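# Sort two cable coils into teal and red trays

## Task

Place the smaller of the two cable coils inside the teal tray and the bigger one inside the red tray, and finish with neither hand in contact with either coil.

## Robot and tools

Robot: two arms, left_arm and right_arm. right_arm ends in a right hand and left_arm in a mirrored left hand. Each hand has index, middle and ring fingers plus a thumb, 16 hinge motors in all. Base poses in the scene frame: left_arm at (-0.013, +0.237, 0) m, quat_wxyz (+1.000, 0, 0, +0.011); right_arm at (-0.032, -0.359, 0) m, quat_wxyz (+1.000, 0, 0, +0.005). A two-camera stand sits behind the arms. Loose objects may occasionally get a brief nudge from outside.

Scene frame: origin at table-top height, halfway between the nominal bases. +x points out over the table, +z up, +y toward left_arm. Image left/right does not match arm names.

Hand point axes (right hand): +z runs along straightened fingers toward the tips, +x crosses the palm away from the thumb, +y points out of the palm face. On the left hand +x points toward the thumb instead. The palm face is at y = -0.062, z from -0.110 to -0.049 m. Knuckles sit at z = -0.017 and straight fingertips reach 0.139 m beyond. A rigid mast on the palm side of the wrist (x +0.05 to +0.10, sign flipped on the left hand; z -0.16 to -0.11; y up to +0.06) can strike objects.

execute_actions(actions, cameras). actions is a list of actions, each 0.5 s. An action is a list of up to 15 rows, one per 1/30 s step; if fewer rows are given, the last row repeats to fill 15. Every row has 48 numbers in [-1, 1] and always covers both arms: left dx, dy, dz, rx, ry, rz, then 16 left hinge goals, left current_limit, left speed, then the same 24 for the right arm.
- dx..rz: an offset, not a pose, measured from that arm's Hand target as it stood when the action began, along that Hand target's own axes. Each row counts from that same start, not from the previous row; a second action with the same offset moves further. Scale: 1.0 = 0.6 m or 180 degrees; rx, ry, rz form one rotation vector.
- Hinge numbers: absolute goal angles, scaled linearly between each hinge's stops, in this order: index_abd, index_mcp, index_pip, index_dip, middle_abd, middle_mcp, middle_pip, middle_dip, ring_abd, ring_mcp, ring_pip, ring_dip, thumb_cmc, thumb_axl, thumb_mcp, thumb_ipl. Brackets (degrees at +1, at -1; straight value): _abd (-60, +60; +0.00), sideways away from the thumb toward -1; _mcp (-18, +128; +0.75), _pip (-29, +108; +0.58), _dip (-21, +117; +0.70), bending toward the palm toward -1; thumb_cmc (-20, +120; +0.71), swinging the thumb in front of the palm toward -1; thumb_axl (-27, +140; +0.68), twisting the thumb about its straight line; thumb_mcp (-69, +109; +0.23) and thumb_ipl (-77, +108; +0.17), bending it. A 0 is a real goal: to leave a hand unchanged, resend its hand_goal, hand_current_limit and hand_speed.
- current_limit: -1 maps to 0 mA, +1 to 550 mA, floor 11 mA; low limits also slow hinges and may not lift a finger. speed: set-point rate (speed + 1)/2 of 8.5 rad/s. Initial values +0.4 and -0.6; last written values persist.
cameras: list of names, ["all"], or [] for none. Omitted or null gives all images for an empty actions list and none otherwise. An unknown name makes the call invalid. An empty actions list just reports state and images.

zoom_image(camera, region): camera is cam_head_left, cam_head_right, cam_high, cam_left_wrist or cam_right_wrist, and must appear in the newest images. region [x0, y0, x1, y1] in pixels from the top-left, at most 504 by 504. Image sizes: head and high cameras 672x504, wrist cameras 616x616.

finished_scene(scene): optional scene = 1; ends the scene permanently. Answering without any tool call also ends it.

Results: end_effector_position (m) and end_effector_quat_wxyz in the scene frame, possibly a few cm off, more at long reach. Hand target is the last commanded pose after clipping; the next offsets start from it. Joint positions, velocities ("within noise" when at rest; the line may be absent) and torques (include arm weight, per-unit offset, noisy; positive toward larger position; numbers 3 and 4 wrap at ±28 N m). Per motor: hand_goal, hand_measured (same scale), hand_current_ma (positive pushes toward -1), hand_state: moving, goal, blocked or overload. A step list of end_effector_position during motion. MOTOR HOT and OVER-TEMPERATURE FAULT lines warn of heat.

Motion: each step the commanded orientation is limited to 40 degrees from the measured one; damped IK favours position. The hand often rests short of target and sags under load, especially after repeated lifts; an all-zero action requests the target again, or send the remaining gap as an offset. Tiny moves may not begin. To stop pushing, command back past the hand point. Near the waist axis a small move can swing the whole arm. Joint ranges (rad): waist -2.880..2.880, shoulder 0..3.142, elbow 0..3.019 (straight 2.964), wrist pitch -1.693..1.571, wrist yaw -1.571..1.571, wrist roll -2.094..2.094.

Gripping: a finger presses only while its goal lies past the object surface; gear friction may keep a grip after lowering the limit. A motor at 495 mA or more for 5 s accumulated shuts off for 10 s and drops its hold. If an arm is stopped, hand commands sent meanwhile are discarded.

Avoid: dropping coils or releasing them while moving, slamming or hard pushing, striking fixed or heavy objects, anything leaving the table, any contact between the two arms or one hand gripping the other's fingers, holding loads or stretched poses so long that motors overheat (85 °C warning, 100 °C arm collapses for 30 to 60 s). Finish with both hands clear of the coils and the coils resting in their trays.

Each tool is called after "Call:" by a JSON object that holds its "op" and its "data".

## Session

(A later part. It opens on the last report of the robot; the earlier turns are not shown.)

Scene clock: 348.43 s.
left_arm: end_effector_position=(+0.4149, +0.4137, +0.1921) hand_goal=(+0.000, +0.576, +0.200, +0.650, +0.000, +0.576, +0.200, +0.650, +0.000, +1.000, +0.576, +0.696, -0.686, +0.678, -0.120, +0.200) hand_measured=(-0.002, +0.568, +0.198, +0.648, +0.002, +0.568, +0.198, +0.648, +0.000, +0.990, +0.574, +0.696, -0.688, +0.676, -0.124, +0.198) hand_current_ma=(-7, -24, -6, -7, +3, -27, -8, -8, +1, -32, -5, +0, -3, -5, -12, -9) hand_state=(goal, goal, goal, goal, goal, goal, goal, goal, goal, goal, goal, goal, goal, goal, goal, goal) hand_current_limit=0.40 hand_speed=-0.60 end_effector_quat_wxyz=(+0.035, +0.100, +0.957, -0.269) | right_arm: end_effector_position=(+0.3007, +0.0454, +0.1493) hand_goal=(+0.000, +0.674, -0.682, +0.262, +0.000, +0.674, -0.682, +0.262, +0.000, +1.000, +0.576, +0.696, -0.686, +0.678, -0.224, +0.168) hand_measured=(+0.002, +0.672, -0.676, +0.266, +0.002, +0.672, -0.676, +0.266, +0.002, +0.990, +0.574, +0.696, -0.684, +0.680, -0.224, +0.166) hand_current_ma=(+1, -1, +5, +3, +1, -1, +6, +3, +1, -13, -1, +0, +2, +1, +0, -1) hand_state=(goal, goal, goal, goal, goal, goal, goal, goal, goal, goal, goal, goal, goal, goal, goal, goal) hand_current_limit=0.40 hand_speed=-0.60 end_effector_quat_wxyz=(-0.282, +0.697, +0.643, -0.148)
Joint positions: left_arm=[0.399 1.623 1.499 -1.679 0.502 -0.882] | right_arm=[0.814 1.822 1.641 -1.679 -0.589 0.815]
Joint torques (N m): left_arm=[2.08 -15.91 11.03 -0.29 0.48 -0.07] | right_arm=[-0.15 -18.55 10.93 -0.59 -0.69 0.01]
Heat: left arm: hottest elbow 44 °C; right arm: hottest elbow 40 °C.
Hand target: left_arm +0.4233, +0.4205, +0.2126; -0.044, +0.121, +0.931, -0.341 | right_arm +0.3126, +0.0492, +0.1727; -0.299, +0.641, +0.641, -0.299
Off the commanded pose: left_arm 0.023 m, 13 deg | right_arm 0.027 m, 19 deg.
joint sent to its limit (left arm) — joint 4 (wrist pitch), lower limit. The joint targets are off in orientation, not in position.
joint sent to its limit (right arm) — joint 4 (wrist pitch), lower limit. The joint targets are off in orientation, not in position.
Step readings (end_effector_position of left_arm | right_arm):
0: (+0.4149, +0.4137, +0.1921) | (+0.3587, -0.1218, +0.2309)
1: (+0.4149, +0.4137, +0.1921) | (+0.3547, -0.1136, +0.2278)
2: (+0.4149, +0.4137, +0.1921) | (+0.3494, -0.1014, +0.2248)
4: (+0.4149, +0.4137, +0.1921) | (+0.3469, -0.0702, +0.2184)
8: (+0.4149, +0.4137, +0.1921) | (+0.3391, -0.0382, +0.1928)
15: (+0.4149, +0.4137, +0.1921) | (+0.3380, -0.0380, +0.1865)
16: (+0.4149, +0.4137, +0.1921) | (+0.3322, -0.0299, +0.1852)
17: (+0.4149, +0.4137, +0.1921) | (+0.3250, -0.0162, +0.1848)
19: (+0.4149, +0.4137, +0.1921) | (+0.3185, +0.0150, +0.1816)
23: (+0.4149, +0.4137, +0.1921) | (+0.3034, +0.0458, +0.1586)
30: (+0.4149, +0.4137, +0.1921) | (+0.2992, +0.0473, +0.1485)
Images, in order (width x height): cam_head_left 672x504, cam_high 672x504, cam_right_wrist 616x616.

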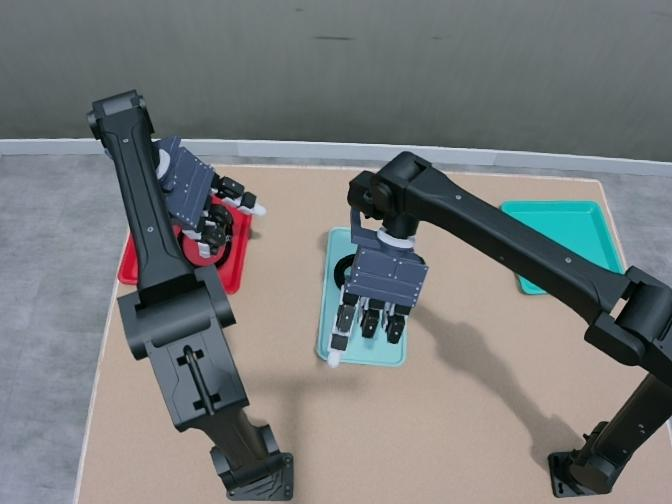

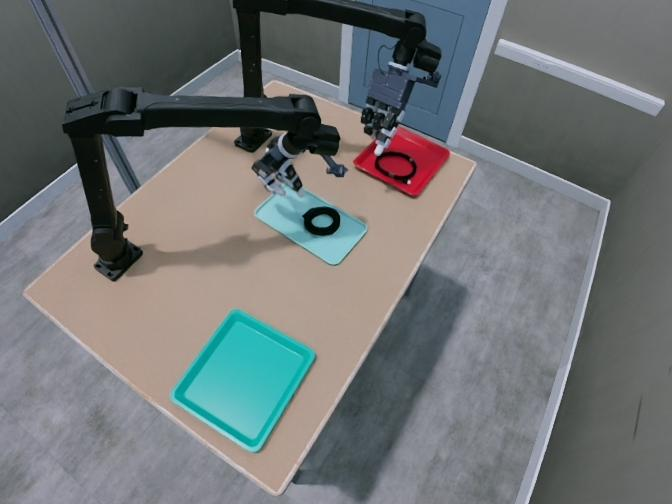

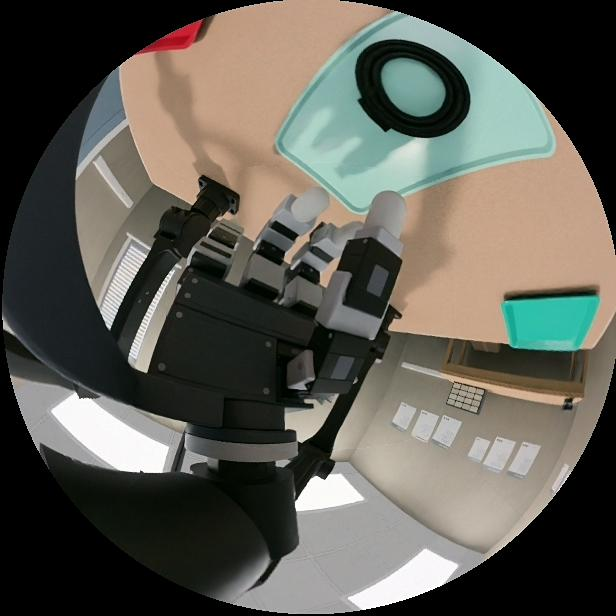

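Call:
{"op": "execute_actions", "data": {"actions": [[[0,0,0,0,0,0,0,0.575,0.2,0.65,0,0.575,0.2,0.65,0,1,0.576,0.696,-0.686,0.678,-0.12,0.2,0.4,-0.6,-0.005,0.0894,0.075,0,0,0,0,0.673,-0.682,0.261,0,0.673,-0.682,0.261,0,1,0.576,0.696,-0.686,0.678,-0.225,0.168,0.4,-0.6]]], "cameras": ["cam_head_left","cam_right_wrist"]}}

Scene clock: 352.00 s.
left_arm: end_effector_position=(+0.4149, +0.4137, +0.1921) hand_goal=(+0.000, +0.576, +0.200, +0.650, +0.000, +0.576, +0.200, +0.650, +0.000, +1.000, +0.576, +0.696, -0.686, +0.678, -0.120, +0.200) hand_measured=(-0.002, +0.568, +0.198, +0.648, +0.002, +0.568, +0.198, +0.648, +0.000, +0.990, +0.574, +0.696, -0.688, +0.676, -0.124, +0.198) hand_current_ma=(-7, -24, -6, -7, +3, -27, -8, -8, +1, -32, -5, +0, -3, -5, -12, -9) hand_state=(goal, goal, goal, goal, goal, goal, goal, goal, goal, goal, goal, goal, goal, goal, goal, goal) hand_current_limit=0.40 hand_speed=-0.60 end_effector_quat_wxyz=(+0.035, +0.100, +0.957, -0.269) | right_arm: end_effector_position=(+0.3024, +0.0441, +0.0868) hand_goal=(+0.000, +0.674, -0.682, +0.262, +0.000, +0.674, -0.682, +0.262, +0.000, +1.000, +0.576, +0.696, -0.686, +0.678, -0.224, +0.168) hand_measured=(+0.002, +0.672, -0.676, +0.266, +0.002, +0.672, -0.676, +0.266, +0.002, +0.990, +0.574, +0.696, -0.684, +0.680, -0.224, +0.166) hand_current_ma=(+1, -1, +5, +3, +1, -2, +5, +3, +1, -13, -1, +0, +2, +1, +0, -1) hand_state=(goal, goal, goal, goal, goal, goal, goal, goal, goal, goal, goal, goal, goal, goal, goal, goal) hand_current_limit=0.40 hand_speed=-0.60 end_effector_quat_wxyz=(-0.281, +0.689, +0.637, -0.200)
Joint positions: left_arm=[0.399 1.623 1.499 -1.679 0.502 -0.882] | right_arm=[0.808 1.943 1.636 -1.681 -0.585 0.768]
Joint torques (N m): left_arm=[2.08 -15.97 11.06 -0.31 0.49 -0.07] | right_arm=[-0.26 -19.43 8.79 -0.91 -0.49 -0.28]
Heat: left arm: hottest elbow 45 °C; right arm: hottest elbow 40 °C.
Hand target: left_arm +0.4233, +0.4205, +0.2126; -0.044, +0.121, +0.931, -0.341 | right_arm +0.3125, +0.0462, +0.1026; -0.299, +0.641, +0.641, -0.299
Off the commanded pose: left_arm 0.023 m, 13 deg | right_arm 0.019 m, 13 deg.
joint sent to its limit (left arm) — joint 4 (wrist pitch), lower limit. The joint targets are off in orientation, not in position.
joint sent to its limit (right arm) — joint 4 (wrist pitch), lower limit. The joint targets are off in orientation, not in position.
Step readings (end_effector_position of left_arm | right_arm):
0: (+0.4149, +0.4137, +0.1921) | (+0.3007, +0.0453, +0.1493)
1: (+0.4149, +0.4137, +0.1921) | (+0.3009, +0.0458, +0.1463)
2: (+0.4149, +0.4137, +0.1921) | (+0.3017, +0.0466, +0.1422)
4: (+0.4149, +0.4137, +0.1921) | (+0.3034, +0.0468, +0.1299)
8: (+0.4149, +0.4137, +0.1921) | (+0.3035, +0.0459, +0.0962)
15: (+0.4149, +0.4137, +0.1921) | (+0.3024, +0.0440, +0.0861)
Images, in order (width x height): cam_head_left 672x504, cam_right_wrist 616x616.

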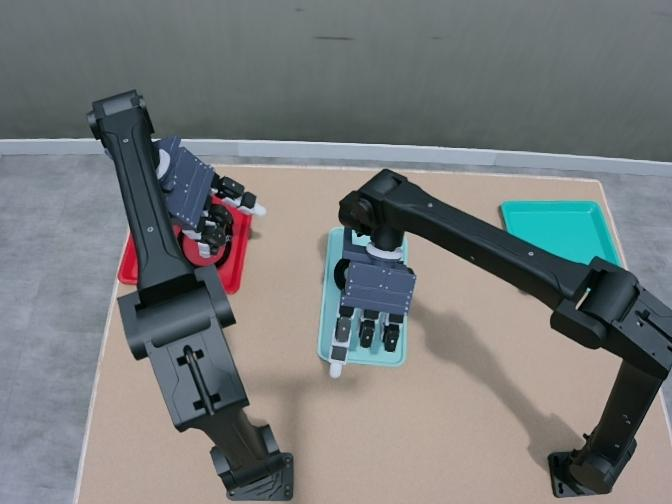

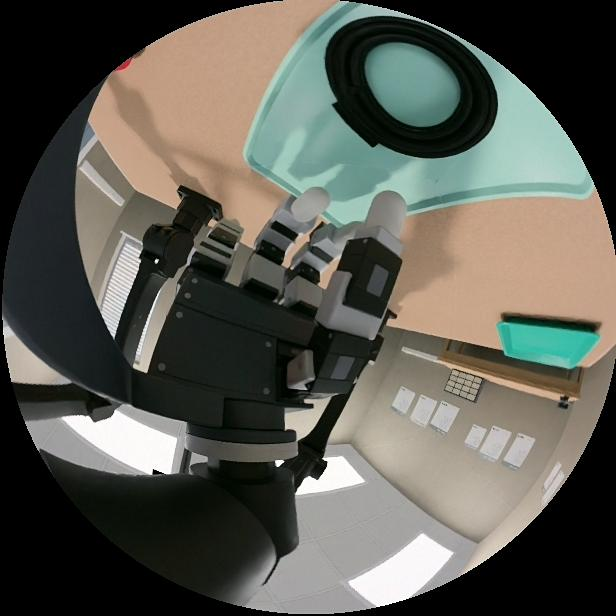

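Call:
{"op": "zoom_image", "data": {"camera": "cam_right_wrist", "region": [180, 0, 530, 350]}}

Call:
{"op": "zoom_image", "data": {"camera": "cam_head_left", "region": [300, 200, 450, 400]}}

Scaled by 1.440 from the camera's 616x616 image, which has a finer 880x880 frame.

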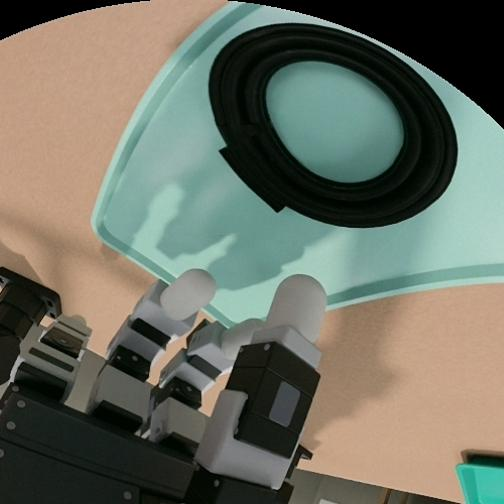

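Scaled by 2.520 from the camera's 672x504 image, which has a finer 960x720 frame.

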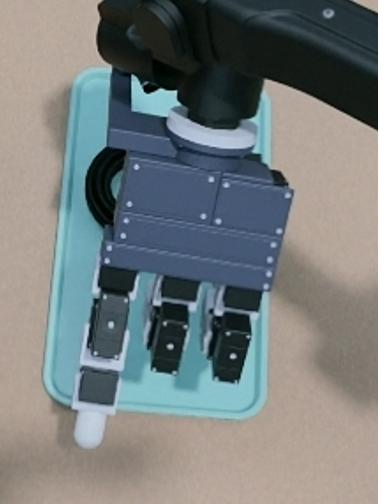

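Call:
{"op": "execute_actions", "data": {"actions": [[[0,0,0,0,0,0,0,0.575,0.2,0.65,0,0.575,0.2,0.65,0,1,0.576,0.696,-0.686,0.678,-0.12,0.2,0.4,-0.6,0.0833,0.0289,-0.0345,0,0,0,0,0.673,-0.682,0.261,0,0.673,-0.682,0.261,0,1,0.576,0.696,-0.686,0.678,-0.225,0.168,0.4,-0.6]]], "cameras": ["cam_head_left","cam_right_wrist","cam_head_right"]}}

Scene clock: 370.90 s.
left_arm: end_effector_position=(+0.4149, +0.4137, +0.1921) hand_goal=(+0.000, +0.576, +0.200, +0.650, +0.000, +0.576, +0.200, +0.650, +0.000, +1.000, +0.576, +0.696, -0.686, +0.678, -0.120, +0.200) hand_measured=(-0.002, +0.568, +0.198, +0.648, +0.002, +0.568, +0.198, +0.648, +0.000, +0.990, +0.574, +0.696, -0.688, +0.676, -0.124, +0.198) hand_current_ma=(-7, -24, -6, -7, +3, -27, -8, -8, +1, -32, -5, +0, -3, -5, -12, -9) hand_state=(goal, goal, goal, goal, goal, goal, goal, goal, goal, goal, goal, goal, goal, goal, goal, goal) hand_current_limit=0.40 hand_speed=-0.60 end_effector_quat_wxyz=(+0.035, +0.100, +0.957, -0.269) | right_arm: end_effector_position=(+0.3360, +0.0829, +0.0897) hand_goal=(+0.000, +0.674, -0.682, +0.262, +0.000, +0.674, -0.682, +0.262, +0.000, +1.000, +0.576, +0.696, -0.686, +0.678, -0.224, +0.168) hand_measured=(+0.002, +0.672, -0.676, +0.266, +0.002, +0.672, -0.676, +0.266, +0.002, +0.990, +0.574, +0.696, -0.684, +0.680, -0.226, +0.166) hand_current_ma=(+1, -1, +5, +3, +1, -1, +5, +3, +1, -12, -1, +0, +1, +1, -1, -1) hand_state=(goal, goal, goal, goal, goal, goal, goal, goal, goal, goal, goal, goal, goal, goal, goal, goal) hand_current_limit=0.40 hand_speed=-0.60 end_effector_quat_wxyz=(-0.288, +0.691, +0.641, -0.170)
Joint positions: left_arm=[0.399 1.623 1.499 -1.679 0.502 -0.882] | right_arm=[0.808 2.03 1.79 -1.68 -0.6 0.784]
Joint torques (N m): left_arm=[2.08 -16.03 11.03 -0.31 0.48 -0.07] | right_arm=[1.55 -18.96 10.89 -0.7 -0.64 0.04]
Heat: left arm: hottest elbow 47 °C; right arm: hottest elbow 39 °C.
Hand target: left_arm +0.4233, +0.4205, +0.2126; -0.044, +0.121, +0.931, -0.341 | right_arm +0.3396, +0.0961, +0.1027; -0.299, +0.641, +0.641, -0.299
Off the commanded pose: left_arm 0.023 m, 13 deg | right_arm 0.019 m, 16 deg.
joint sent to its limit (left arm) — joint 4 (wrist pitch), lower limit. The joint targets are off in orientation, not in position.
joint sent to its limit (right arm) — joint 4 (wrist pitch), lower limit. The joint targets are off in orientation, not in position.
Step readings (end_effector_position of left_arm | right_arm):
0: (+0.4149, +0.4137, +0.1921) | (+0.3025, +0.0442, +0.0868)
1: (+0.4149, +0.4137, +0.1921) | (+0.3052, +0.0473, +0.0883)
2: (+0.4149, +0.4137, +0.1921) | (+0.3104, +0.0533, +0.0888)
4: (+0.4149, +0.4137, +0.1921) | (+0.3250, +0.0705, +0.0913)
8: (+0.4149, +0.4137, +0.1921) | (+0.3362, +0.0835, +0.0907)
15: (+0.4149, +0.4137, +0.1921) | (+0.3360, +0.0830, +0.0897)
Images, in order (width x height): cam_head_left 672x504, cam_head_right 672x504, cam_right_wrist 616x616.

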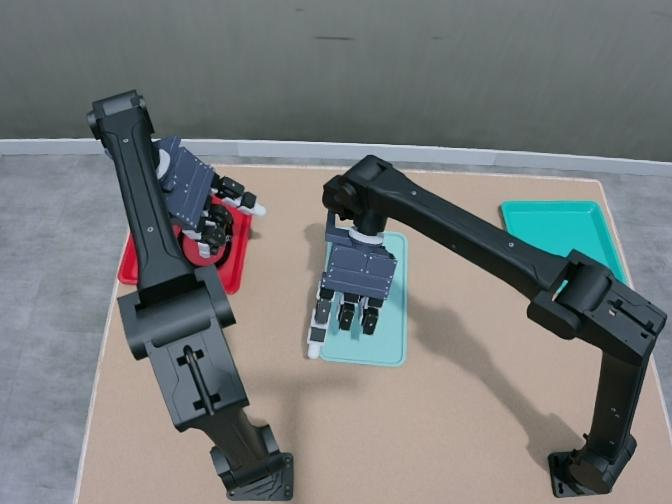

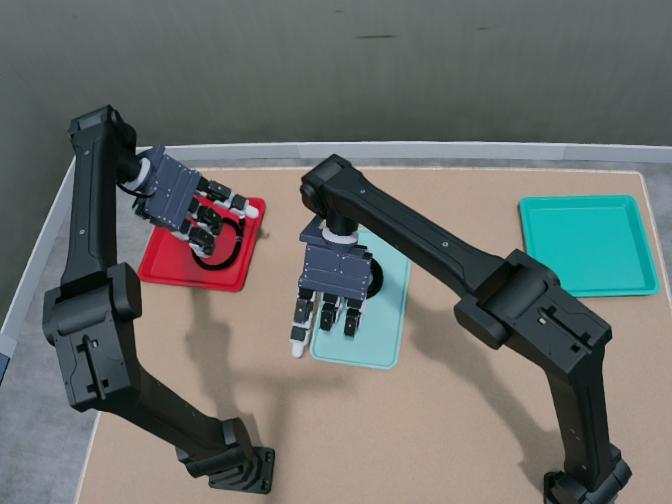

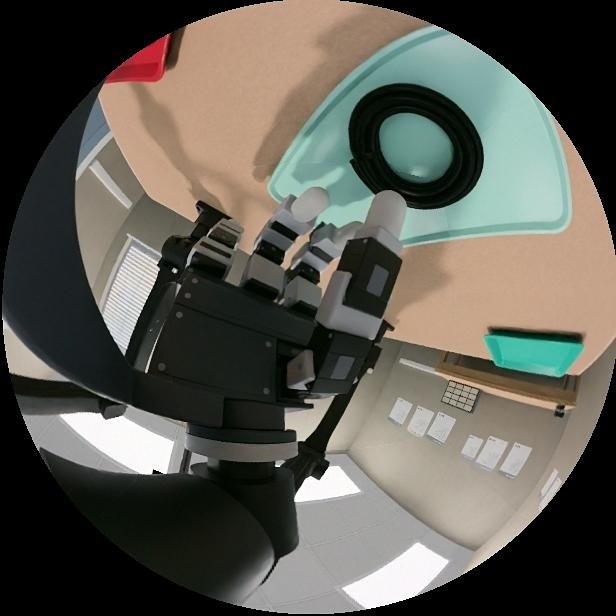

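Call:
{"op": "execute_actions", "data": {"actions": [[[0,0,0,0,0,0,0,0.575,0.2,0.65,0,0.575,0.2,0.65,0,1,0.576,0.696,-0.686,0.678,-0.12,0.2,0.4,-0.6,0.0133,0.0506,0.0098,0,0,0,0,0.673,-0.682,0.261,0,0.673,-0.682,0.261,0,1,0.576,0.696,-0.686,0.678,-0.225,0.168,0.4,-0.6]]], "cameras": ["cam_head_left","cam_right_wrist"]}}

Call:
{"op": "zoom_image", "data": {"camera": "cam_right_wrist", "region": [240, 60, 540, 360]}}

Call:
{"op": "zoom_image", "data": {"camera": "cam_head_left", "region": [290, 200, 440, 380]}}

Scene clock: 384.80 s.
left_arm: end_effector_position=(+0.4149, +0.4137, +0.1921) hand_goal=(+0.000, +0.576, +0.200, +0.650, +0.000, +0.576, +0.200, +0.650, +0.000, +1.000, +0.576, +0.696, -0.686, +0.678, -0.120, +0.200) hand_measured=(-0.002, +0.568, +0.198, +0.648, +0.002, +0.568, +0.198, +0.648, +0.000, +0.990, +0.574, +0.696, -0.688, +0.676, -0.124, +0.198) hand_current_ma=(-7, -24, -6, -7, +3, -27, -8, -8, +1, -32, -5, +0, -3, -5, -12, -9) hand_state=(goal, goal, goal, goal, goal, goal, goal, goal, goal, goal, goal, goal, goal, goal, goal, goal) hand_current_limit=0.40 hand_speed=-0.60 end_effector_quat_wxyz=(+0.035, +0.100, +0.957, -0.269) | right_arm: end_effector_position=(+0.3445, +0.0915, +0.0556) hand_goal=(+0.000, +0.674, -0.682, +0.262, +0.000, +0.674, -0.682, +0.262, +0.000, +1.000, +0.576, +0.696, -0.686, +0.678, -0.224, +0.168) hand_measured=(+0.002, +0.672, -0.676, +0.266, +0.002, +0.672, -0.676, +0.266, +0.002, +0.990, +0.574, +0.696, -0.684, +0.680, -0.226, +0.166) hand_current_ma=(+1, -1, +5, +2, +1, -1, +5, +3, +1, -11, -1, +0, +2, +1, -1, -1) hand_state=(goal, goal, goal, goal, goal, goal, goal, goal, goal, goal, goal, goal, goal, goal, goal, goal) hand_current_limit=0.40 hand_speed=-0.60 end_effector_quat_wxyz=(-0.286, +0.693, +0.634, -0.190)
Joint positions: left_arm=[0.399 1.623 1.499 -1.679 0.502 -0.882] | right_arm=[0.808 2.119 1.841 -1.682 -0.598 0.785]
Joint torques (N m): left_arm=[2.02 -15.97 11.06 -0.32 0.49 -0.07] | right_arm=[0.15 -20.89 10.81 -0.75 -0.5 -0.18]
Heat: left arm: hottest elbow 48 °C; right arm: hottest elbow 41 °C.
Hand target: left_arm +0.4233, +0.4205, +0.2126; -0.044, +0.121, +0.931, -0.341 | right_arm +0.3545, +0.1040, +0.0755; -0.299, +0.641, +0.640, -0.299
Off the commanded pose: left_arm 0.023 m, 13 deg | right_arm 0.026 m, 14 deg.
joint sent to its limit (left arm) — joint 4 (wrist pitch), lower limit. The joint targets are off in orientation, not in position.
joint sent to its limit (right arm) — joint 4 (wrist pitch), lower limit. The joint targets are off in orientation, not in position.
Step readings (end_effector_position of left_arm | right_arm):
0: (+0.4149, +0.4137, +0.1921) | (+0.3360, +0.0829, +0.0897)
1: (+0.4149, +0.4137, +0.1921) | (+0.3367, +0.0836, +0.0882)
2: (+0.4149, +0.4137, +0.1921) | (+0.3390, +0.0861, +0.0866)
4: (+0.4149, +0.4137, +0.1921) | (+0.3444, +0.0918, +0.0812)
8: (+0.4149, +0.4137, +0.1921) | (+0.3449, +0.0923, +0.0625)
15: (+0.4149, +0.4137, +0.1921) | (+0.3445, +0.0915, +0.0556)
Images, in order (width x height): cam_head_left 672x504, cam_right_wrist 616x616.

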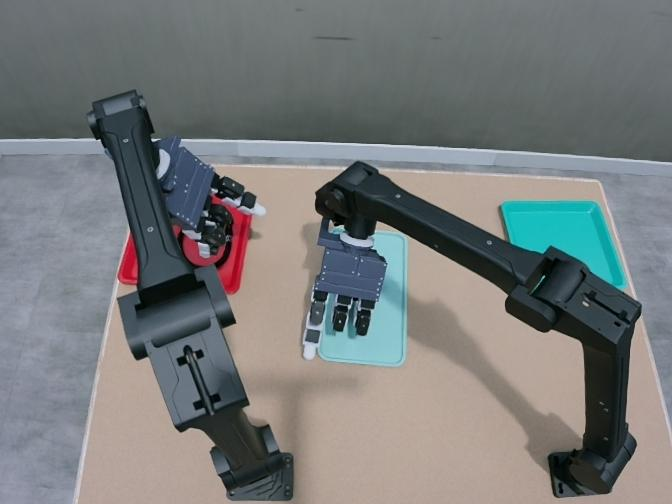

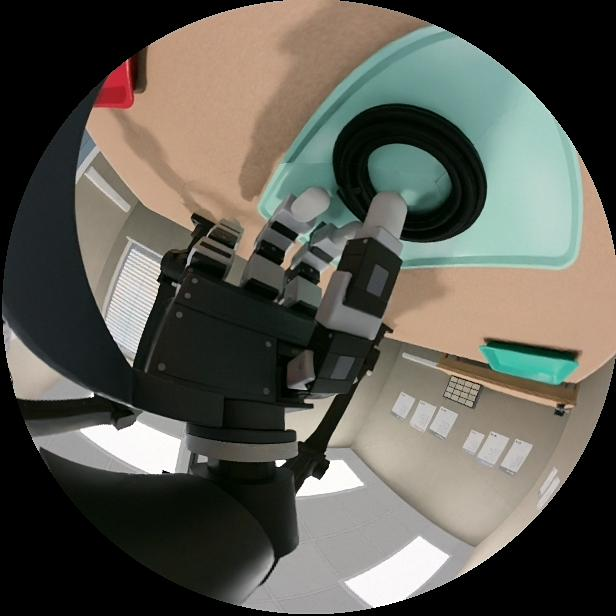

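Scaled by 1.680 from the camera's 616x616 image, which has a finer 880x880 frame.

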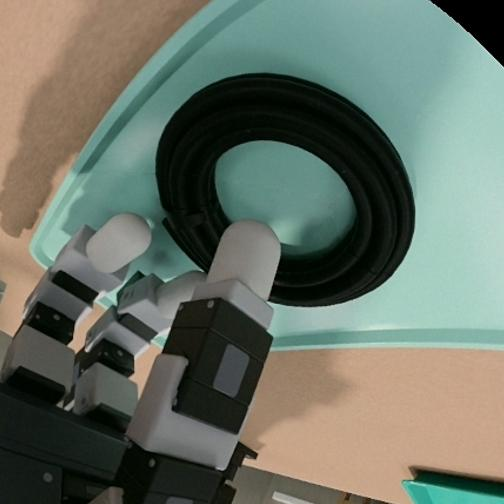

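Scaled by 2.800 from the camera's 672x504 image, which has a finer 960x720 frame.

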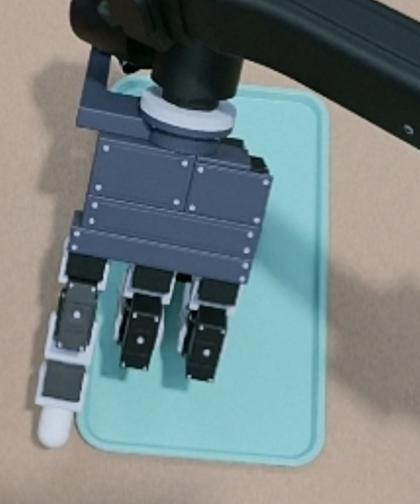

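Call:
{"op": "execute_actions", "data": {"actions": [[[0,0,0,0,0,0,0,0.575,0.2,0.65,0,0.575,0.2,0.65,0,1,0.576,0.696,-0.686,0.678,-0.12,0.2,0.4,-0.6,-0.0025,0.0276,0.0112,0,0,0,0,0.673,-0.682,0.261,0,0.673,-0.682,0.261,0,1,0.576,0.696,-0.686,0.678,-0.225,0.168,0.4,-0.6]]], "cameras": ["cam_high","cam_right_wrist"]}}

Call:
{"op": "zoom_image", "data": {"camera": "cam_right_wrist", "region": [240, 60, 540, 360]}}

Call:
{"op": "zoom_image", "data": {"camera": "cam_high", "region": [220, 130, 400, 290]}}

Scene clock: 390.97 s.
left_arm: end_effector_position=(+0.4149, +0.4137, +0.1921) hand_goal=(+0.000, +0.576, +0.200, +0.650, +0.000, +0.576, +0.200, +0.650, +0.000, +1.000, +0.576, +0.696, -0.686, +0.678, -0.120, +0.200) hand_measured=(-0.002, +0.568, +0.198, +0.648, +0.002, +0.568, +0.198, +0.648, +0.000, +0.990, +0.574, +0.696, -0.688, +0.676, -0.124, +0.198) hand_current_ma=(-7, -24, -6, -7, +3, -27, -8, -8, +1, -32, -5, +0, -3, -5, -12, -9) hand_state=(goal, goal, goal, goal, goal, goal, goal, goal, goal, goal, goal, goal, goal, goal, goal, goal) hand_current_limit=0.40 hand_speed=-0.60 end_effector_quat_wxyz=(+0.035, +0.100, +0.957, -0.269) | right_arm: end_effector_position=(+0.3448, +0.0914, +0.0497) hand_goal=(+0.000, +0.674, -0.682, +0.262, +0.000, +0.674, -0.682, +0.262, +0.000, +1.000, +0.576, +0.696, -0.686, +0.678, -0.224, +0.168) hand_measured=(+0.002, +0.666, -0.694, +0.254, +0.002, +0.672, -0.676, +0.266, +0.002, +0.990, +0.574, +0.696, -0.684, +0.680, -0.226, +0.166) hand_current_ma=(+1, -10, -16, -9, +1, -1, +5, +3, +1, -11, -1, +0, +2, +1, -1, -1) hand_state=(goal, goal, goal, goal, goal, goal, goal, goal, goal, goal, goal, goal, goal, goal, goal, goal) hand_current_limit=0.40 hand_speed=-0.60 end_effector_quat_wxyz=(-0.285, +0.692, +0.635, -0.193)
Joint positions: left_arm=[0.399 1.623 1.499 -1.679 0.502 -0.882] | right_arm=[0.808 2.131 1.842 -1.682 -0.595 0.779]
Joint torques (N m): left_arm=[2.08 -15.97 11.06 -0.31 0.48 -0.06] | right_arm=[-0.38 -19.43 11.19 -0.81 -0.48 -0.33]
Heat: left arm: hottest elbow 48 °C; right arm: hottest elbow 42 °C.
Hand target: left_arm +0.4233, +0.4205, +0.2126; -0.044, +0.121, +0.931, -0.341 | right_arm +0.3600, +0.1025, +0.0586; -0.299, +0.641, +0.640, -0.299
Off the commanded pose: left_arm 0.023 m, 13 deg | right_arm 0.021 m, 14 deg.
joint sent to its limit (left arm) — joint 4 (wrist pitch), lower limit. The joint targets are off in orientation, not in position.
joint sent to its limit (right arm) — joint 4 (wrist pitch), lower limit. The joint targets are off in orientation, not in position.
Step readings (end_effector_position of left_arm | right_arm):
0: (+0.4149, +0.4137, +0.1921) | (+0.3445, +0.0915, +0.0556)
1: (+0.4149, +0.4137, +0.1921) | (+0.3445, +0.0915, +0.0549)
2: (+0.4149, +0.4137, +0.1921) | (+0.3447, +0.0918, +0.0545)
4: (+0.4149, +0.4137, +0.1921) | (+0.3449, +0.0918, +0.0523)
8: (+0.4149, +0.4137, +0.1921) | (+0.3447, +0.0915, +0.0497)
15: (+0.4149, +0.4137, +0.1921) | (+0.3448, +0.0914, +0.0497)
Images, in order (width x height): cam_high 672x504, cam_right_wrist 616x616.

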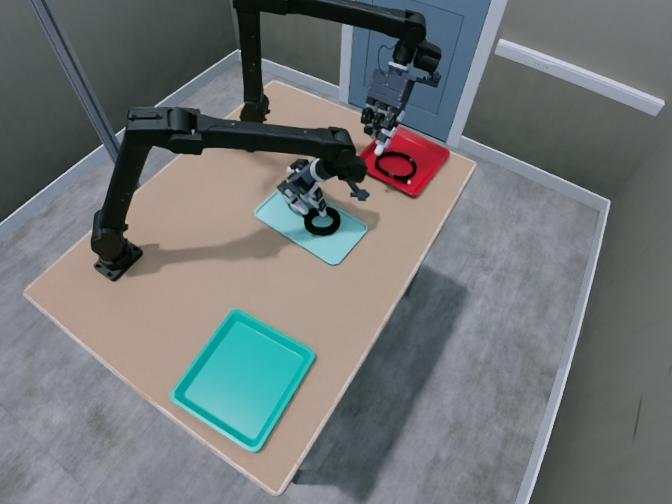

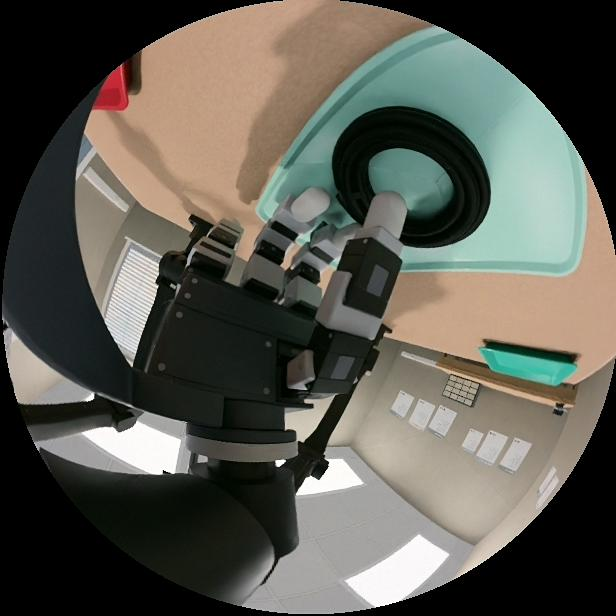

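Scaled by 1.680 from the camera's 616x616 image, which has a finer 880x880 frame.

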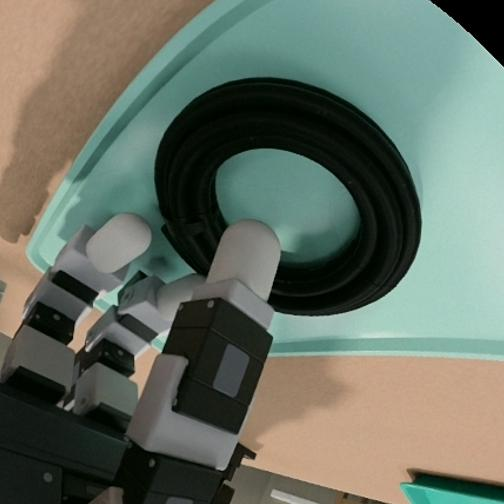

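Scaled by 2.800 from the camera's 672x504 image, which has a finer 960x720 frame.

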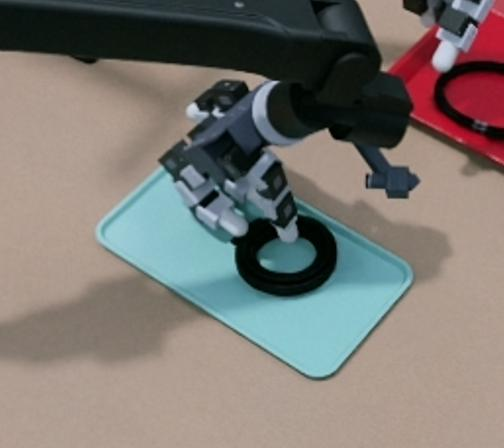

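Call:
{"op": "zoom_image", "data": {"camera": "cam_high", "region": [275, 165, 365, 255]}}

Call:
{"op": "zoom_image", "data": {"camera": "cam_right_wrist", "region": [290, 130, 430, 270]}}

Scaled by 5.600 from the camera's 672x504 image, which has a finer 960x720 frame.

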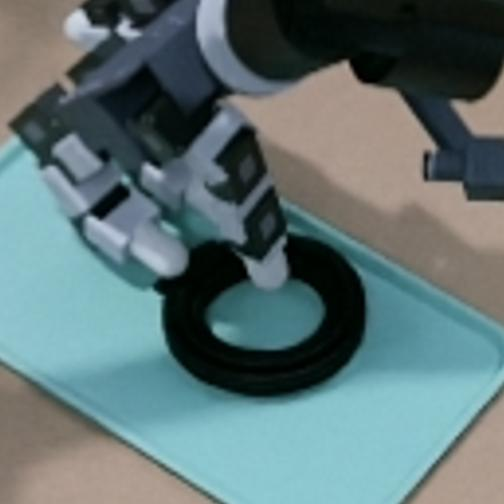

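Scaled by 3.600 from the camera's 616x616 image, which has a finer 880x880 frame.

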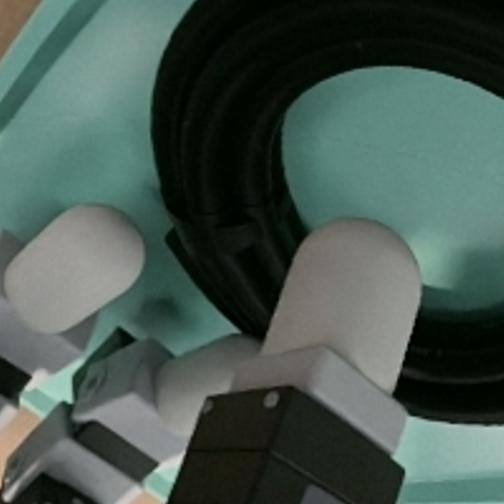

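Call:
{"op": "execute_actions", "data": {"actions": [[[0,0,0,0,0,0,0,0.575,0.2,0.65,0,0.575,0.2,0.65,0,1,0.576,0.696,-0.686,0.678,-0.12,0.2,0.4,-0.6,-0.0073,-0.023,-0.0115,0,0.0638,0.0536,0,0.673,-0.682,0.261,0,0.673,-0.682,0.261,0,1,0.576,0.696,-0.686,0.678,-0.225,0.168,0.4,-0.6]]], "cameras": ["cam_high","cam_right_wrist"]}}

Call:
{"op": "zoom_image", "data": {"camera": "cam_high", "region": [275, 165, 365, 255]}}

Scene clock: 406.57 s.
left_arm: end_effector_position=(+0.4149, +0.4137, +0.1921) hand_goal=(+0.000, +0.576, +0.200, +0.650, +0.000, +0.576, +0.200, +0.650, +0.000, +1.000, +0.576, +0.696, -0.686, +0.678, -0.120, +0.200) hand_measured=(-0.002, +0.568, +0.198, +0.648, +0.002, +0.568, +0.198, +0.648, +0.000, +0.990, +0.574, +0.696, -0.688, +0.676, -0.124, +0.198) hand_current_ma=(-7, -24, -6, -7, +3, -27, -8, -8, +1, -32, -5, +0, -3, -5, -12, -9) hand_state=(goal, goal, goal, goal, goal, goal, goal, goal, goal, goal, goal, goal, goal, goal, goal, goal) hand_current_limit=0.40 hand_speed=-0.60 end_effector_quat_wxyz=(+0.035, +0.100, +0.957, -0.269) | right_arm: end_effector_position=(+0.3412, +0.0896, +0.0601) hand_goal=(+0.000, +0.674, -0.682, +0.262, +0.000, +0.674, -0.682, +0.262, +0.000, +1.000, +0.576, +0.696, -0.686, +0.678, -0.224, +0.168) hand_measured=(+0.002, +0.668, -0.684, +0.260, +0.002, +0.670, -0.676, +0.266, +0.002, +0.988, +0.574, +0.696, -0.684, +0.680, -0.224, +0.166) hand_current_ma=(+1, -5, +0, -2, +1, -3, +4, +3, +1, -17, -1, +0, +2, +1, +0, -1) hand_state=(goal, goal, goal, goal, goal, goal, goal, goal, goal, goal, goal, goal, goal, goal, goal, goal) hand_current_limit=0.40 hand_speed=-0.60 end_effector_quat_wxyz=(-0.330, +0.740, +0.549, -0.205)
Joint positions: left_arm=[0.399 1.623 1.499 -1.679 0.502 -0.882] | right_arm=[0.78 2.132 1.859 -1.682 -0.718 0.939]
Joint torques (N m): left_arm=[2.02 -15.97 11.03 -0.32 0.49 -0.07] | right_arm=[-0.5 -20.42 11.6 -0.72 -0.72 0.04]
Heat: left arm: hottest elbow 49 °C; right arm: hottest elbow 42 °C.
Hand target: left_arm +0.4233, +0.4205, +0.2126; -0.044, +0.121, +0.931, -0.341 | right_arm +0.3564, +0.0983, +0.0735; -0.336, +0.719, +0.551, -0.258
Off the commanded pose: left_arm 0.023 m, 13 deg | right_arm 0.022 m, 7 deg.
joint sent to its limit (left arm) — joint 4 (wrist pitch), lower limit. The joint targets are off in orientation, not in position.
joint sent to its limit (right arm) — joint 4 (wrist pitch), lower limit. The joint targets are off in orientation, not in position.
Step readings (end_effector_position of left_arm | right_arm):
0: (+0.4149, +0.4137, +0.1921) | (+0.3448, +0.0914, +0.0497)
1: (+0.4149, +0.4137, +0.1921) | (+0.3417, +0.0937, +0.0510)
2: (+0.4149, +0.4137, +0.1921) | (+0.3354, +0.0982, +0.0532)
4: (+0.4149, +0.4137, +0.1921) | (+0.3336, +0.0994, +0.0558)
8: (+0.4149, +0.4137, +0.1921) | (+0.3386, +0.0951, +0.0594)
15: (+0.4149, +0.4137, +0.1921) | (+0.3415, +0.0901, +0.0600)
Images, in order (width x height): cam_high 672x504, cam_right_wrist 616x616.

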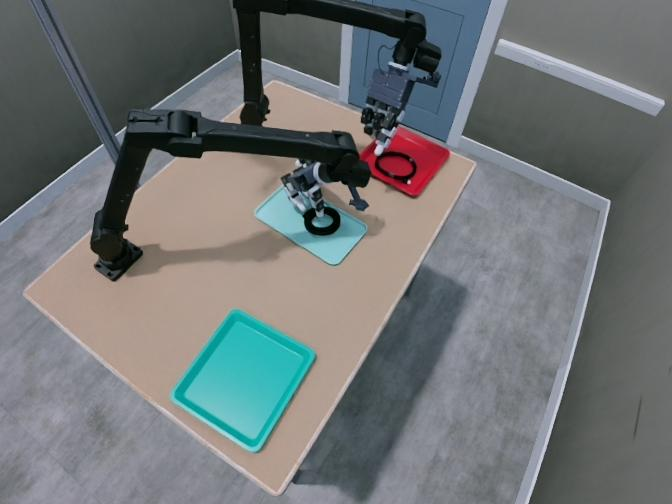

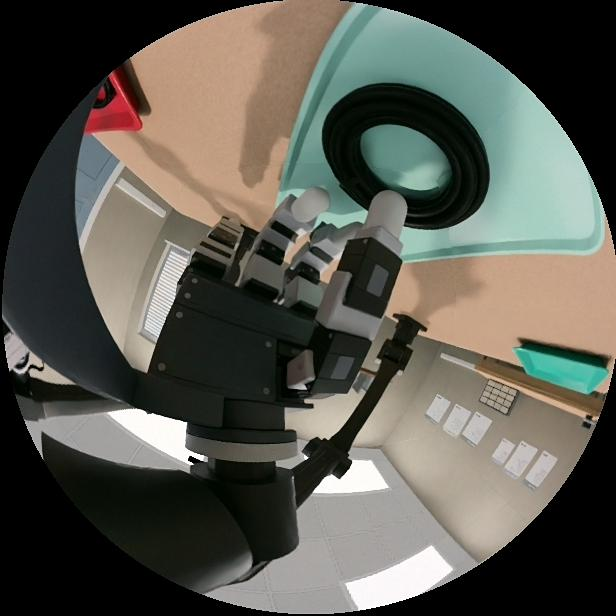

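Scaled by 5.600 from the camera's 672x504 image, which has a finer 960x720 frame.

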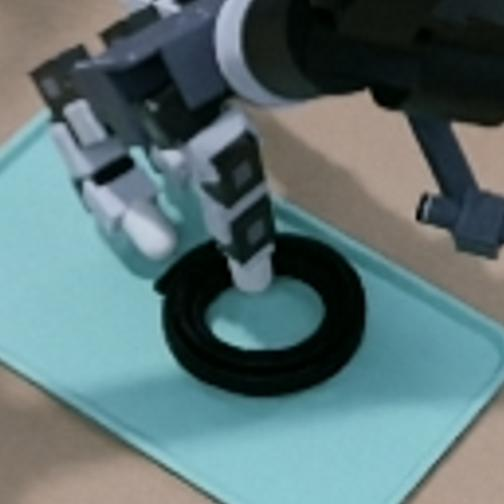

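Call:
{"op": "execute_actions", "data": {"actions": [[[0,0,0,0,0,0,0,0.575,0.2,0.65,0,0.575,0.2,0.65,0,1,0.576,0.696,-0.686,0.678,-0.12,0.2,0.4,-0.6,0,0.0217,0.0182,0,0,0,0,0.673,-0.682,0.145,0,0.673,-0.682,0.19,0,1,0.576,0.696,-0.686,0.678,-0.225,0.168,0.4,-0.6]]], "cameras": ["cam_high","cam_right_wrist"]}}

Call:
{"op": "zoom_image", "data": {"camera": "cam_high", "region": [275, 165, 365, 255]}}

Call:
{"op": "zoom_image", "data": {"camera": "cam_right_wrist", "region": [240, 60, 540, 360]}}

Scene clock: 418.37 s.
left_arm: end_effector_position=(+0.4149, +0.4137, +0.1921) hand_goal=(+0.000, +0.576, +0.200, +0.650, +0.000, +0.576, +0.200, +0.650, +0.000, +1.000, +0.576, +0.696, -0.686, +0.678, -0.120, +0.200) hand_measured=(-0.002, +0.568, +0.198, +0.648, +0.002, +0.568, +0.198, +0.648, +0.000, +0.990, +0.574, +0.696, -0.688, +0.676, -0.124, +0.198) hand_current_ma=(-7, -24, -6, -7, +3, -27, -8, -8, +1, -32, -5, +0, -3, -5, -12, -9) hand_state=(goal, goal, goal, goal, goal, goal, goal, goal, goal, goal, goal, goal, goal, goal, goal, goal) hand_current_limit=0.40 hand_speed=-0.60 end_effector_quat_wxyz=(+0.035, +0.100, +0.957, -0.269) | right_arm: end_effector_position=(+0.3407, +0.0896, +0.0417) hand_goal=(+0.000, +0.674, -0.682, +0.146, +0.000, +0.674, -0.682, +0.190, +0.000, +1.000, +0.576, +0.696, -0.686, +0.678, -0.224, +0.168) hand_measured=(+0.002, +0.668, -0.684, +0.150, +0.002, +0.670, -0.676, +0.194, +0.002, +0.988, +0.574, +0.696, -0.684, +0.680, -0.224, +0.166) hand_current_ma=(+1, -5, +0, +3, +1, -3, +4, +3, +1, -17, -1, +0, +2, +1, +0, -1) hand_state=(goal, goal, goal, goal, goal, goal, goal, goal, goal, goal, goal, goal, goal, goal, goal, goal) hand_current_limit=0.40 hand_speed=-0.60 end_effector_quat_wxyz=(-0.328, +0.742, +0.542, -0.219)
Joint positions: left_arm=[0.399 1.623 1.499 -1.679 0.502 -0.882] | right_arm=[0.78 2.169 1.867 -1.682 -0.719 0.94]
Joint torques (N m): left_arm=[2.08 -16.03 11.04 -0.29 0.48 -0.07] | right_arm=[0.62 -20.89 11 -0.58 -0.68 -0.21]
Heat: left arm: hottest elbow 49 °C; right arm: hottest elbow 43 °C.
Hand target: left_arm +0.4233, +0.4205, +0.2126; -0.044, +0.121, +0.931, -0.341 | right_arm +0.3564, +0.0982, +0.0566; -0.336, +0.719, +0.551, -0.258
Off the commanded pose: left_arm 0.023 m, 13 deg | right_arm 0.023 m, 5 deg.
joint sent to its limit (left arm) — joint 4 (wrist pitch), lower limit. The joint targets are off in orientation, not in position.
joint sent to its limit (right arm) — joint 4 (wrist pitch), lower limit. The joint targets are off in orientation, not in position.
Step readings (end_effector_position of left_arm | right_arm):
0: (+0.4149, +0.4137, +0.1921) | (+0.3411, +0.0895, +0.0601)
1: (+0.4149, +0.4137, +0.1921) | (+0.3410, +0.0894, +0.0591)
2: (+0.4149, +0.4137, +0.1921) | (+0.3414, +0.0901, +0.0584)
4: (+0.4149, +0.4137, +0.1921) | (+0.3419, +0.0908, +0.0548)
8: (+0.4149, +0.4137, +0.1921) | (+0.3410, +0.0899, +0.0451)
15: (+0.4149, +0.4137, +0.1921) | (+0.3407, +0.0896, +0.0417)
Images, in order (width x height): cam_high 672x504, cam_right_wrist 616x616.

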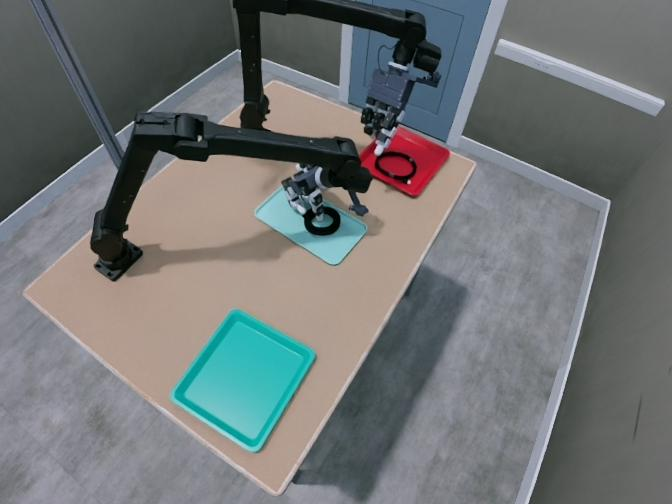

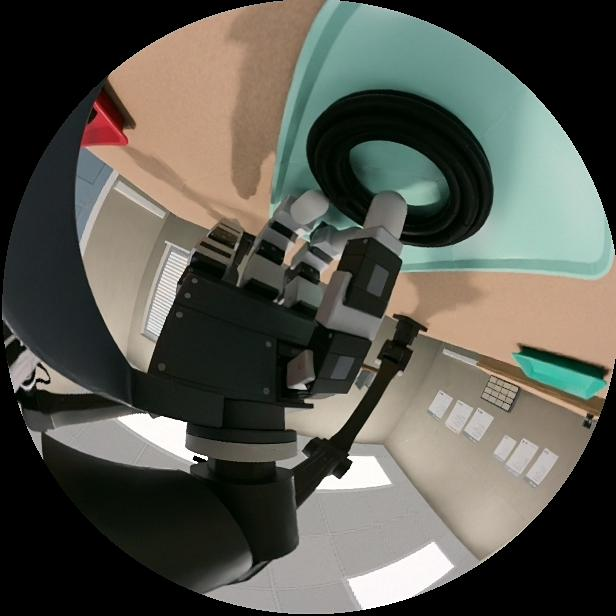

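Scaled by 5.600 from the camera's 672x504 image, which has a finer 960x720 frame.

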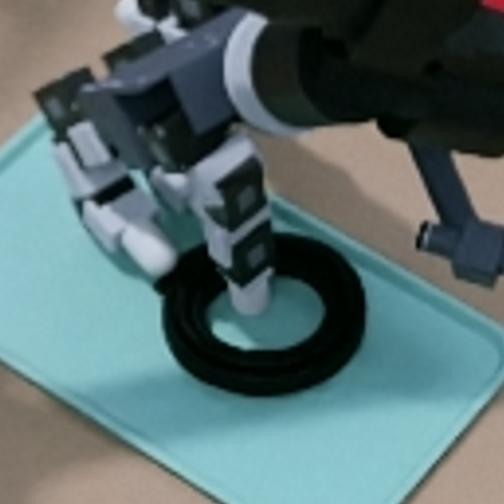

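Scaled by 1.680 from the camera's 616x616 image, which has a finer 880x880 frame.

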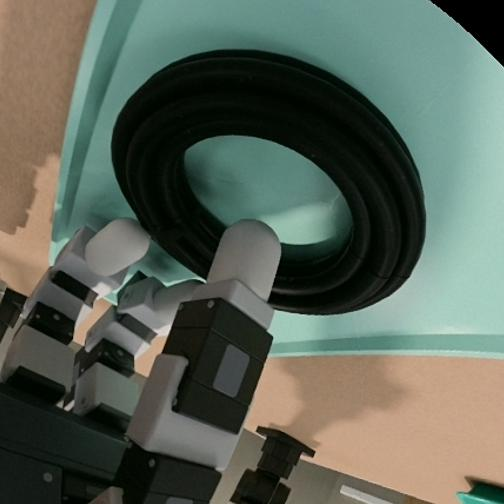

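Call:
{"op": "execute_actions", "data": {"actions": [[[0,0,0,0,0,0,0,0.575,0.2,0.65,0,0.575,0.2,0.65,0,1,0.576,0.696,-0.686,0.678,-0.12,0.2,0.4,-0.6,0,0,0,0,0,0,0,0.5,-0.61,0.2,0,0.5,-0.61,0.22,0,1,0.576,0.696,-0.686,0.678,-0.25,0.168,0.4,-0.6]],[[0,0,0,0,0,0,0,0.575,0.2,0.65,0,0.575,0.2,0.65,0,1,0.576,0.696,-0.686,0.678,-0.12,0.2,0.4,-0.6,0,0,0,0,0,0,0,0.325,-0.54,0.28,0,0.325,-0.54,0.3,0,1,0.576,0.696,-0.686,0.678,-0.28,0.15,0.4,-0.6]]], "cameras": ["cam_high","cam_right_wrist"]}}

Call:
{"op": "zoom_image", "data": {"camera": "cam_high", "region": [275, 165, 365, 255]}}

Call:
{"op": "zoom_image", "data": {"camera": "cam_right_wrist", "region": [240, 60, 540, 360]}}

Scene clock: 422.00 s.
left_arm: end_effector_position=(+0.4149, +0.4137, +0.1921) hand_goal=(+0.000, +0.576, +0.200, +0.650, +0.000, +0.576, +0.200, +0.650, +0.000, +1.000, +0.576, +0.696, -0.686, +0.678, -0.120, +0.200) hand_measured=(-0.002, +0.568, +0.198, +0.648, +0.002, +0.568, +0.198, +0.648, +0.000, +0.990, +0.574, +0.696, -0.688, +0.676, -0.124, +0.198) hand_current_ma=(-7, -24, -6, -7, +3, -27, -8, -8, +1, -32, -5, +0, -3, -5, -12, -9) hand_state=(goal, goal, goal, goal, goal, goal, goal, goal, goal, goal, goal, goal, goal, goal, goal, goal) hand_current_limit=0.40 hand_speed=-0.60 end_effector_quat_wxyz=(+0.035, +0.100, +0.957, -0.269) | right_arm: end_effector_position=(+0.3405, +0.0911, +0.0437) hand_goal=(+0.000, +0.326, -0.540, +0.280, +0.000, +0.326, -0.540, +0.300, +0.000, +1.000, +0.576, +0.696, -0.686, +0.678, -0.280, +0.150) hand_measured=(+0.002, +0.364, -0.538, +0.276, +0.002, +0.378, -0.534, +0.298, +0.002, +0.988, +0.574, +0.696, -0.680, +0.682, -0.240, +0.174) hand_current_ma=(+1, +83, +1, -4, +1, +130, +4, -2, +1, -17, -1, +0, +5, +3, +119, +59) hand_state=(goal, blocked, goal, goal, goal, blocked, goal, goal, goal, goal, goal, goal, goal, goal, blocked, blocked) hand_current_limit=0.40 hand_speed=-0.60 end_effector_quat_wxyz=(-0.331, +0.741, +0.541, -0.218)
Joint positions: left_arm=[0.399 1.623 1.499 -1.679 0.502 -0.882] | right_arm=[0.78 2.169 1.87 -1.685 -0.726 0.94]
Joint torques (N m): left_arm=[2.08 -15.97 11.06 -0.32 0.48 -0.06] | right_arm=[-0.56 -20.78 10.76 -0.49 -0.41 -0.15]
Heat: left arm: hottest elbow 50 °C; right arm: hottest elbow 42 °C.
Hand target: left_arm +0.4233, +0.4205, +0.2126; -0.044, +0.121, +0.931, -0.341 | right_arm +0.3565, +0.0983, +0.0566; -0.336, +0.719, +0.551, -0.257
Off the commanded pose: left_arm 0.023 m, 13 deg | right_arm 0.022 m, 5 deg.
joint read past its limit (right arm) — joint 4 (wrist pitch), lower limit.
joint sent to its limit (left arm) — joint 4 (wrist pitch), lower limit. The joint targets are off in orientation, not in position.
joint sent to its limit (right arm) — joint 4 (wrist pitch), lower limit. The joint targets are off in orientation, not in position.
Step readings (end_effector_position of left_arm | right_arm):
0: (+0.4149, +0.4137, +0.1921) | (+0.3407, +0.0896, +0.0417)
1: (+0.4149, +0.4137, +0.1921) | (+0.3407, +0.0896, +0.0417)
2: (+0.4149, +0.4137, +0.1921) | (+0.3407, +0.0896, +0.0417)
4: (+0.4149, +0.4137, +0.1921) | (+0.3402, +0.0900, +0.0418)
8: (+0.4149, +0.4137, +0.1921) | (+0.3404, +0.0899, +0.0418)
15: (+0.4149, +0.4137, +0.1921) | (+0.3404, +0.0899, +0.0418)
16: (+0.4149, +0.4137, +0.1921) | (+0.3404, +0.0899, +0.0418)
17: (+0.4149, +0.4137, +0.1921) | (+0.3403, +0.0899, +0.0418)
19: (+0.4149, +0.4137, +0.1921) | (+0.3397, +0.0906, +0.0428)
23: (+0.4149, +0.4137, +0.1921) | (+0.3404, +0.0912, +0.0437)
30: (+0.4149, +0.4137, +0.1921) | (+0.3405, +0.0911, +0.0437)
Images, in order (width x height): cam_high 672x504, cam_right_wrist 616x616.

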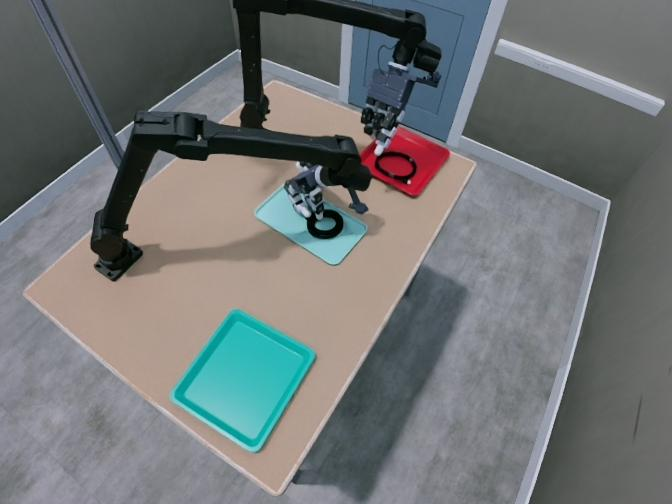

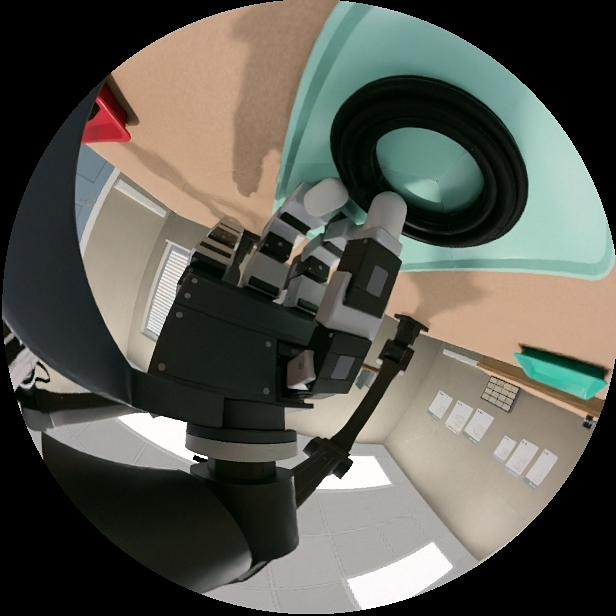

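Scaled by 5.600 from the camera's 672x504 image, which has a finer 960x720 frame.

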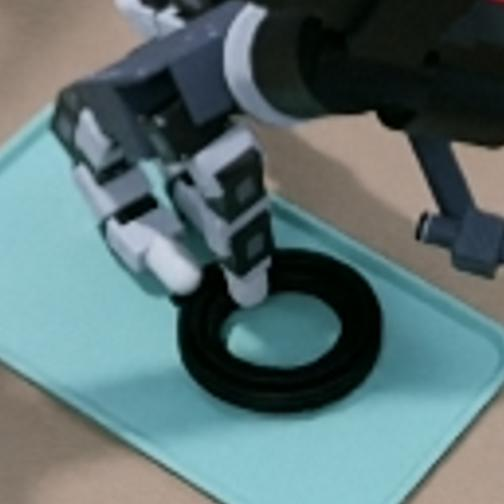

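Scaled by 1.680 from the camera's 616x616 image, which has a finer 880x880 frame.

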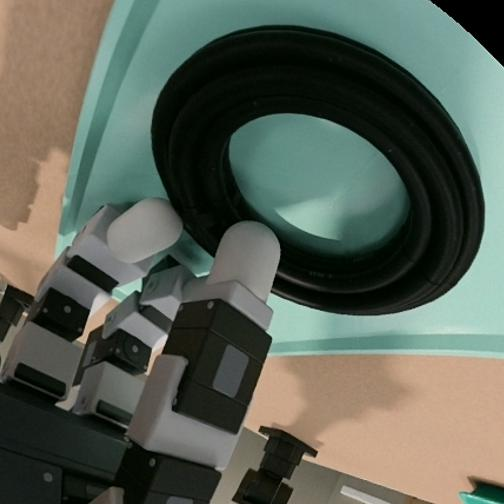

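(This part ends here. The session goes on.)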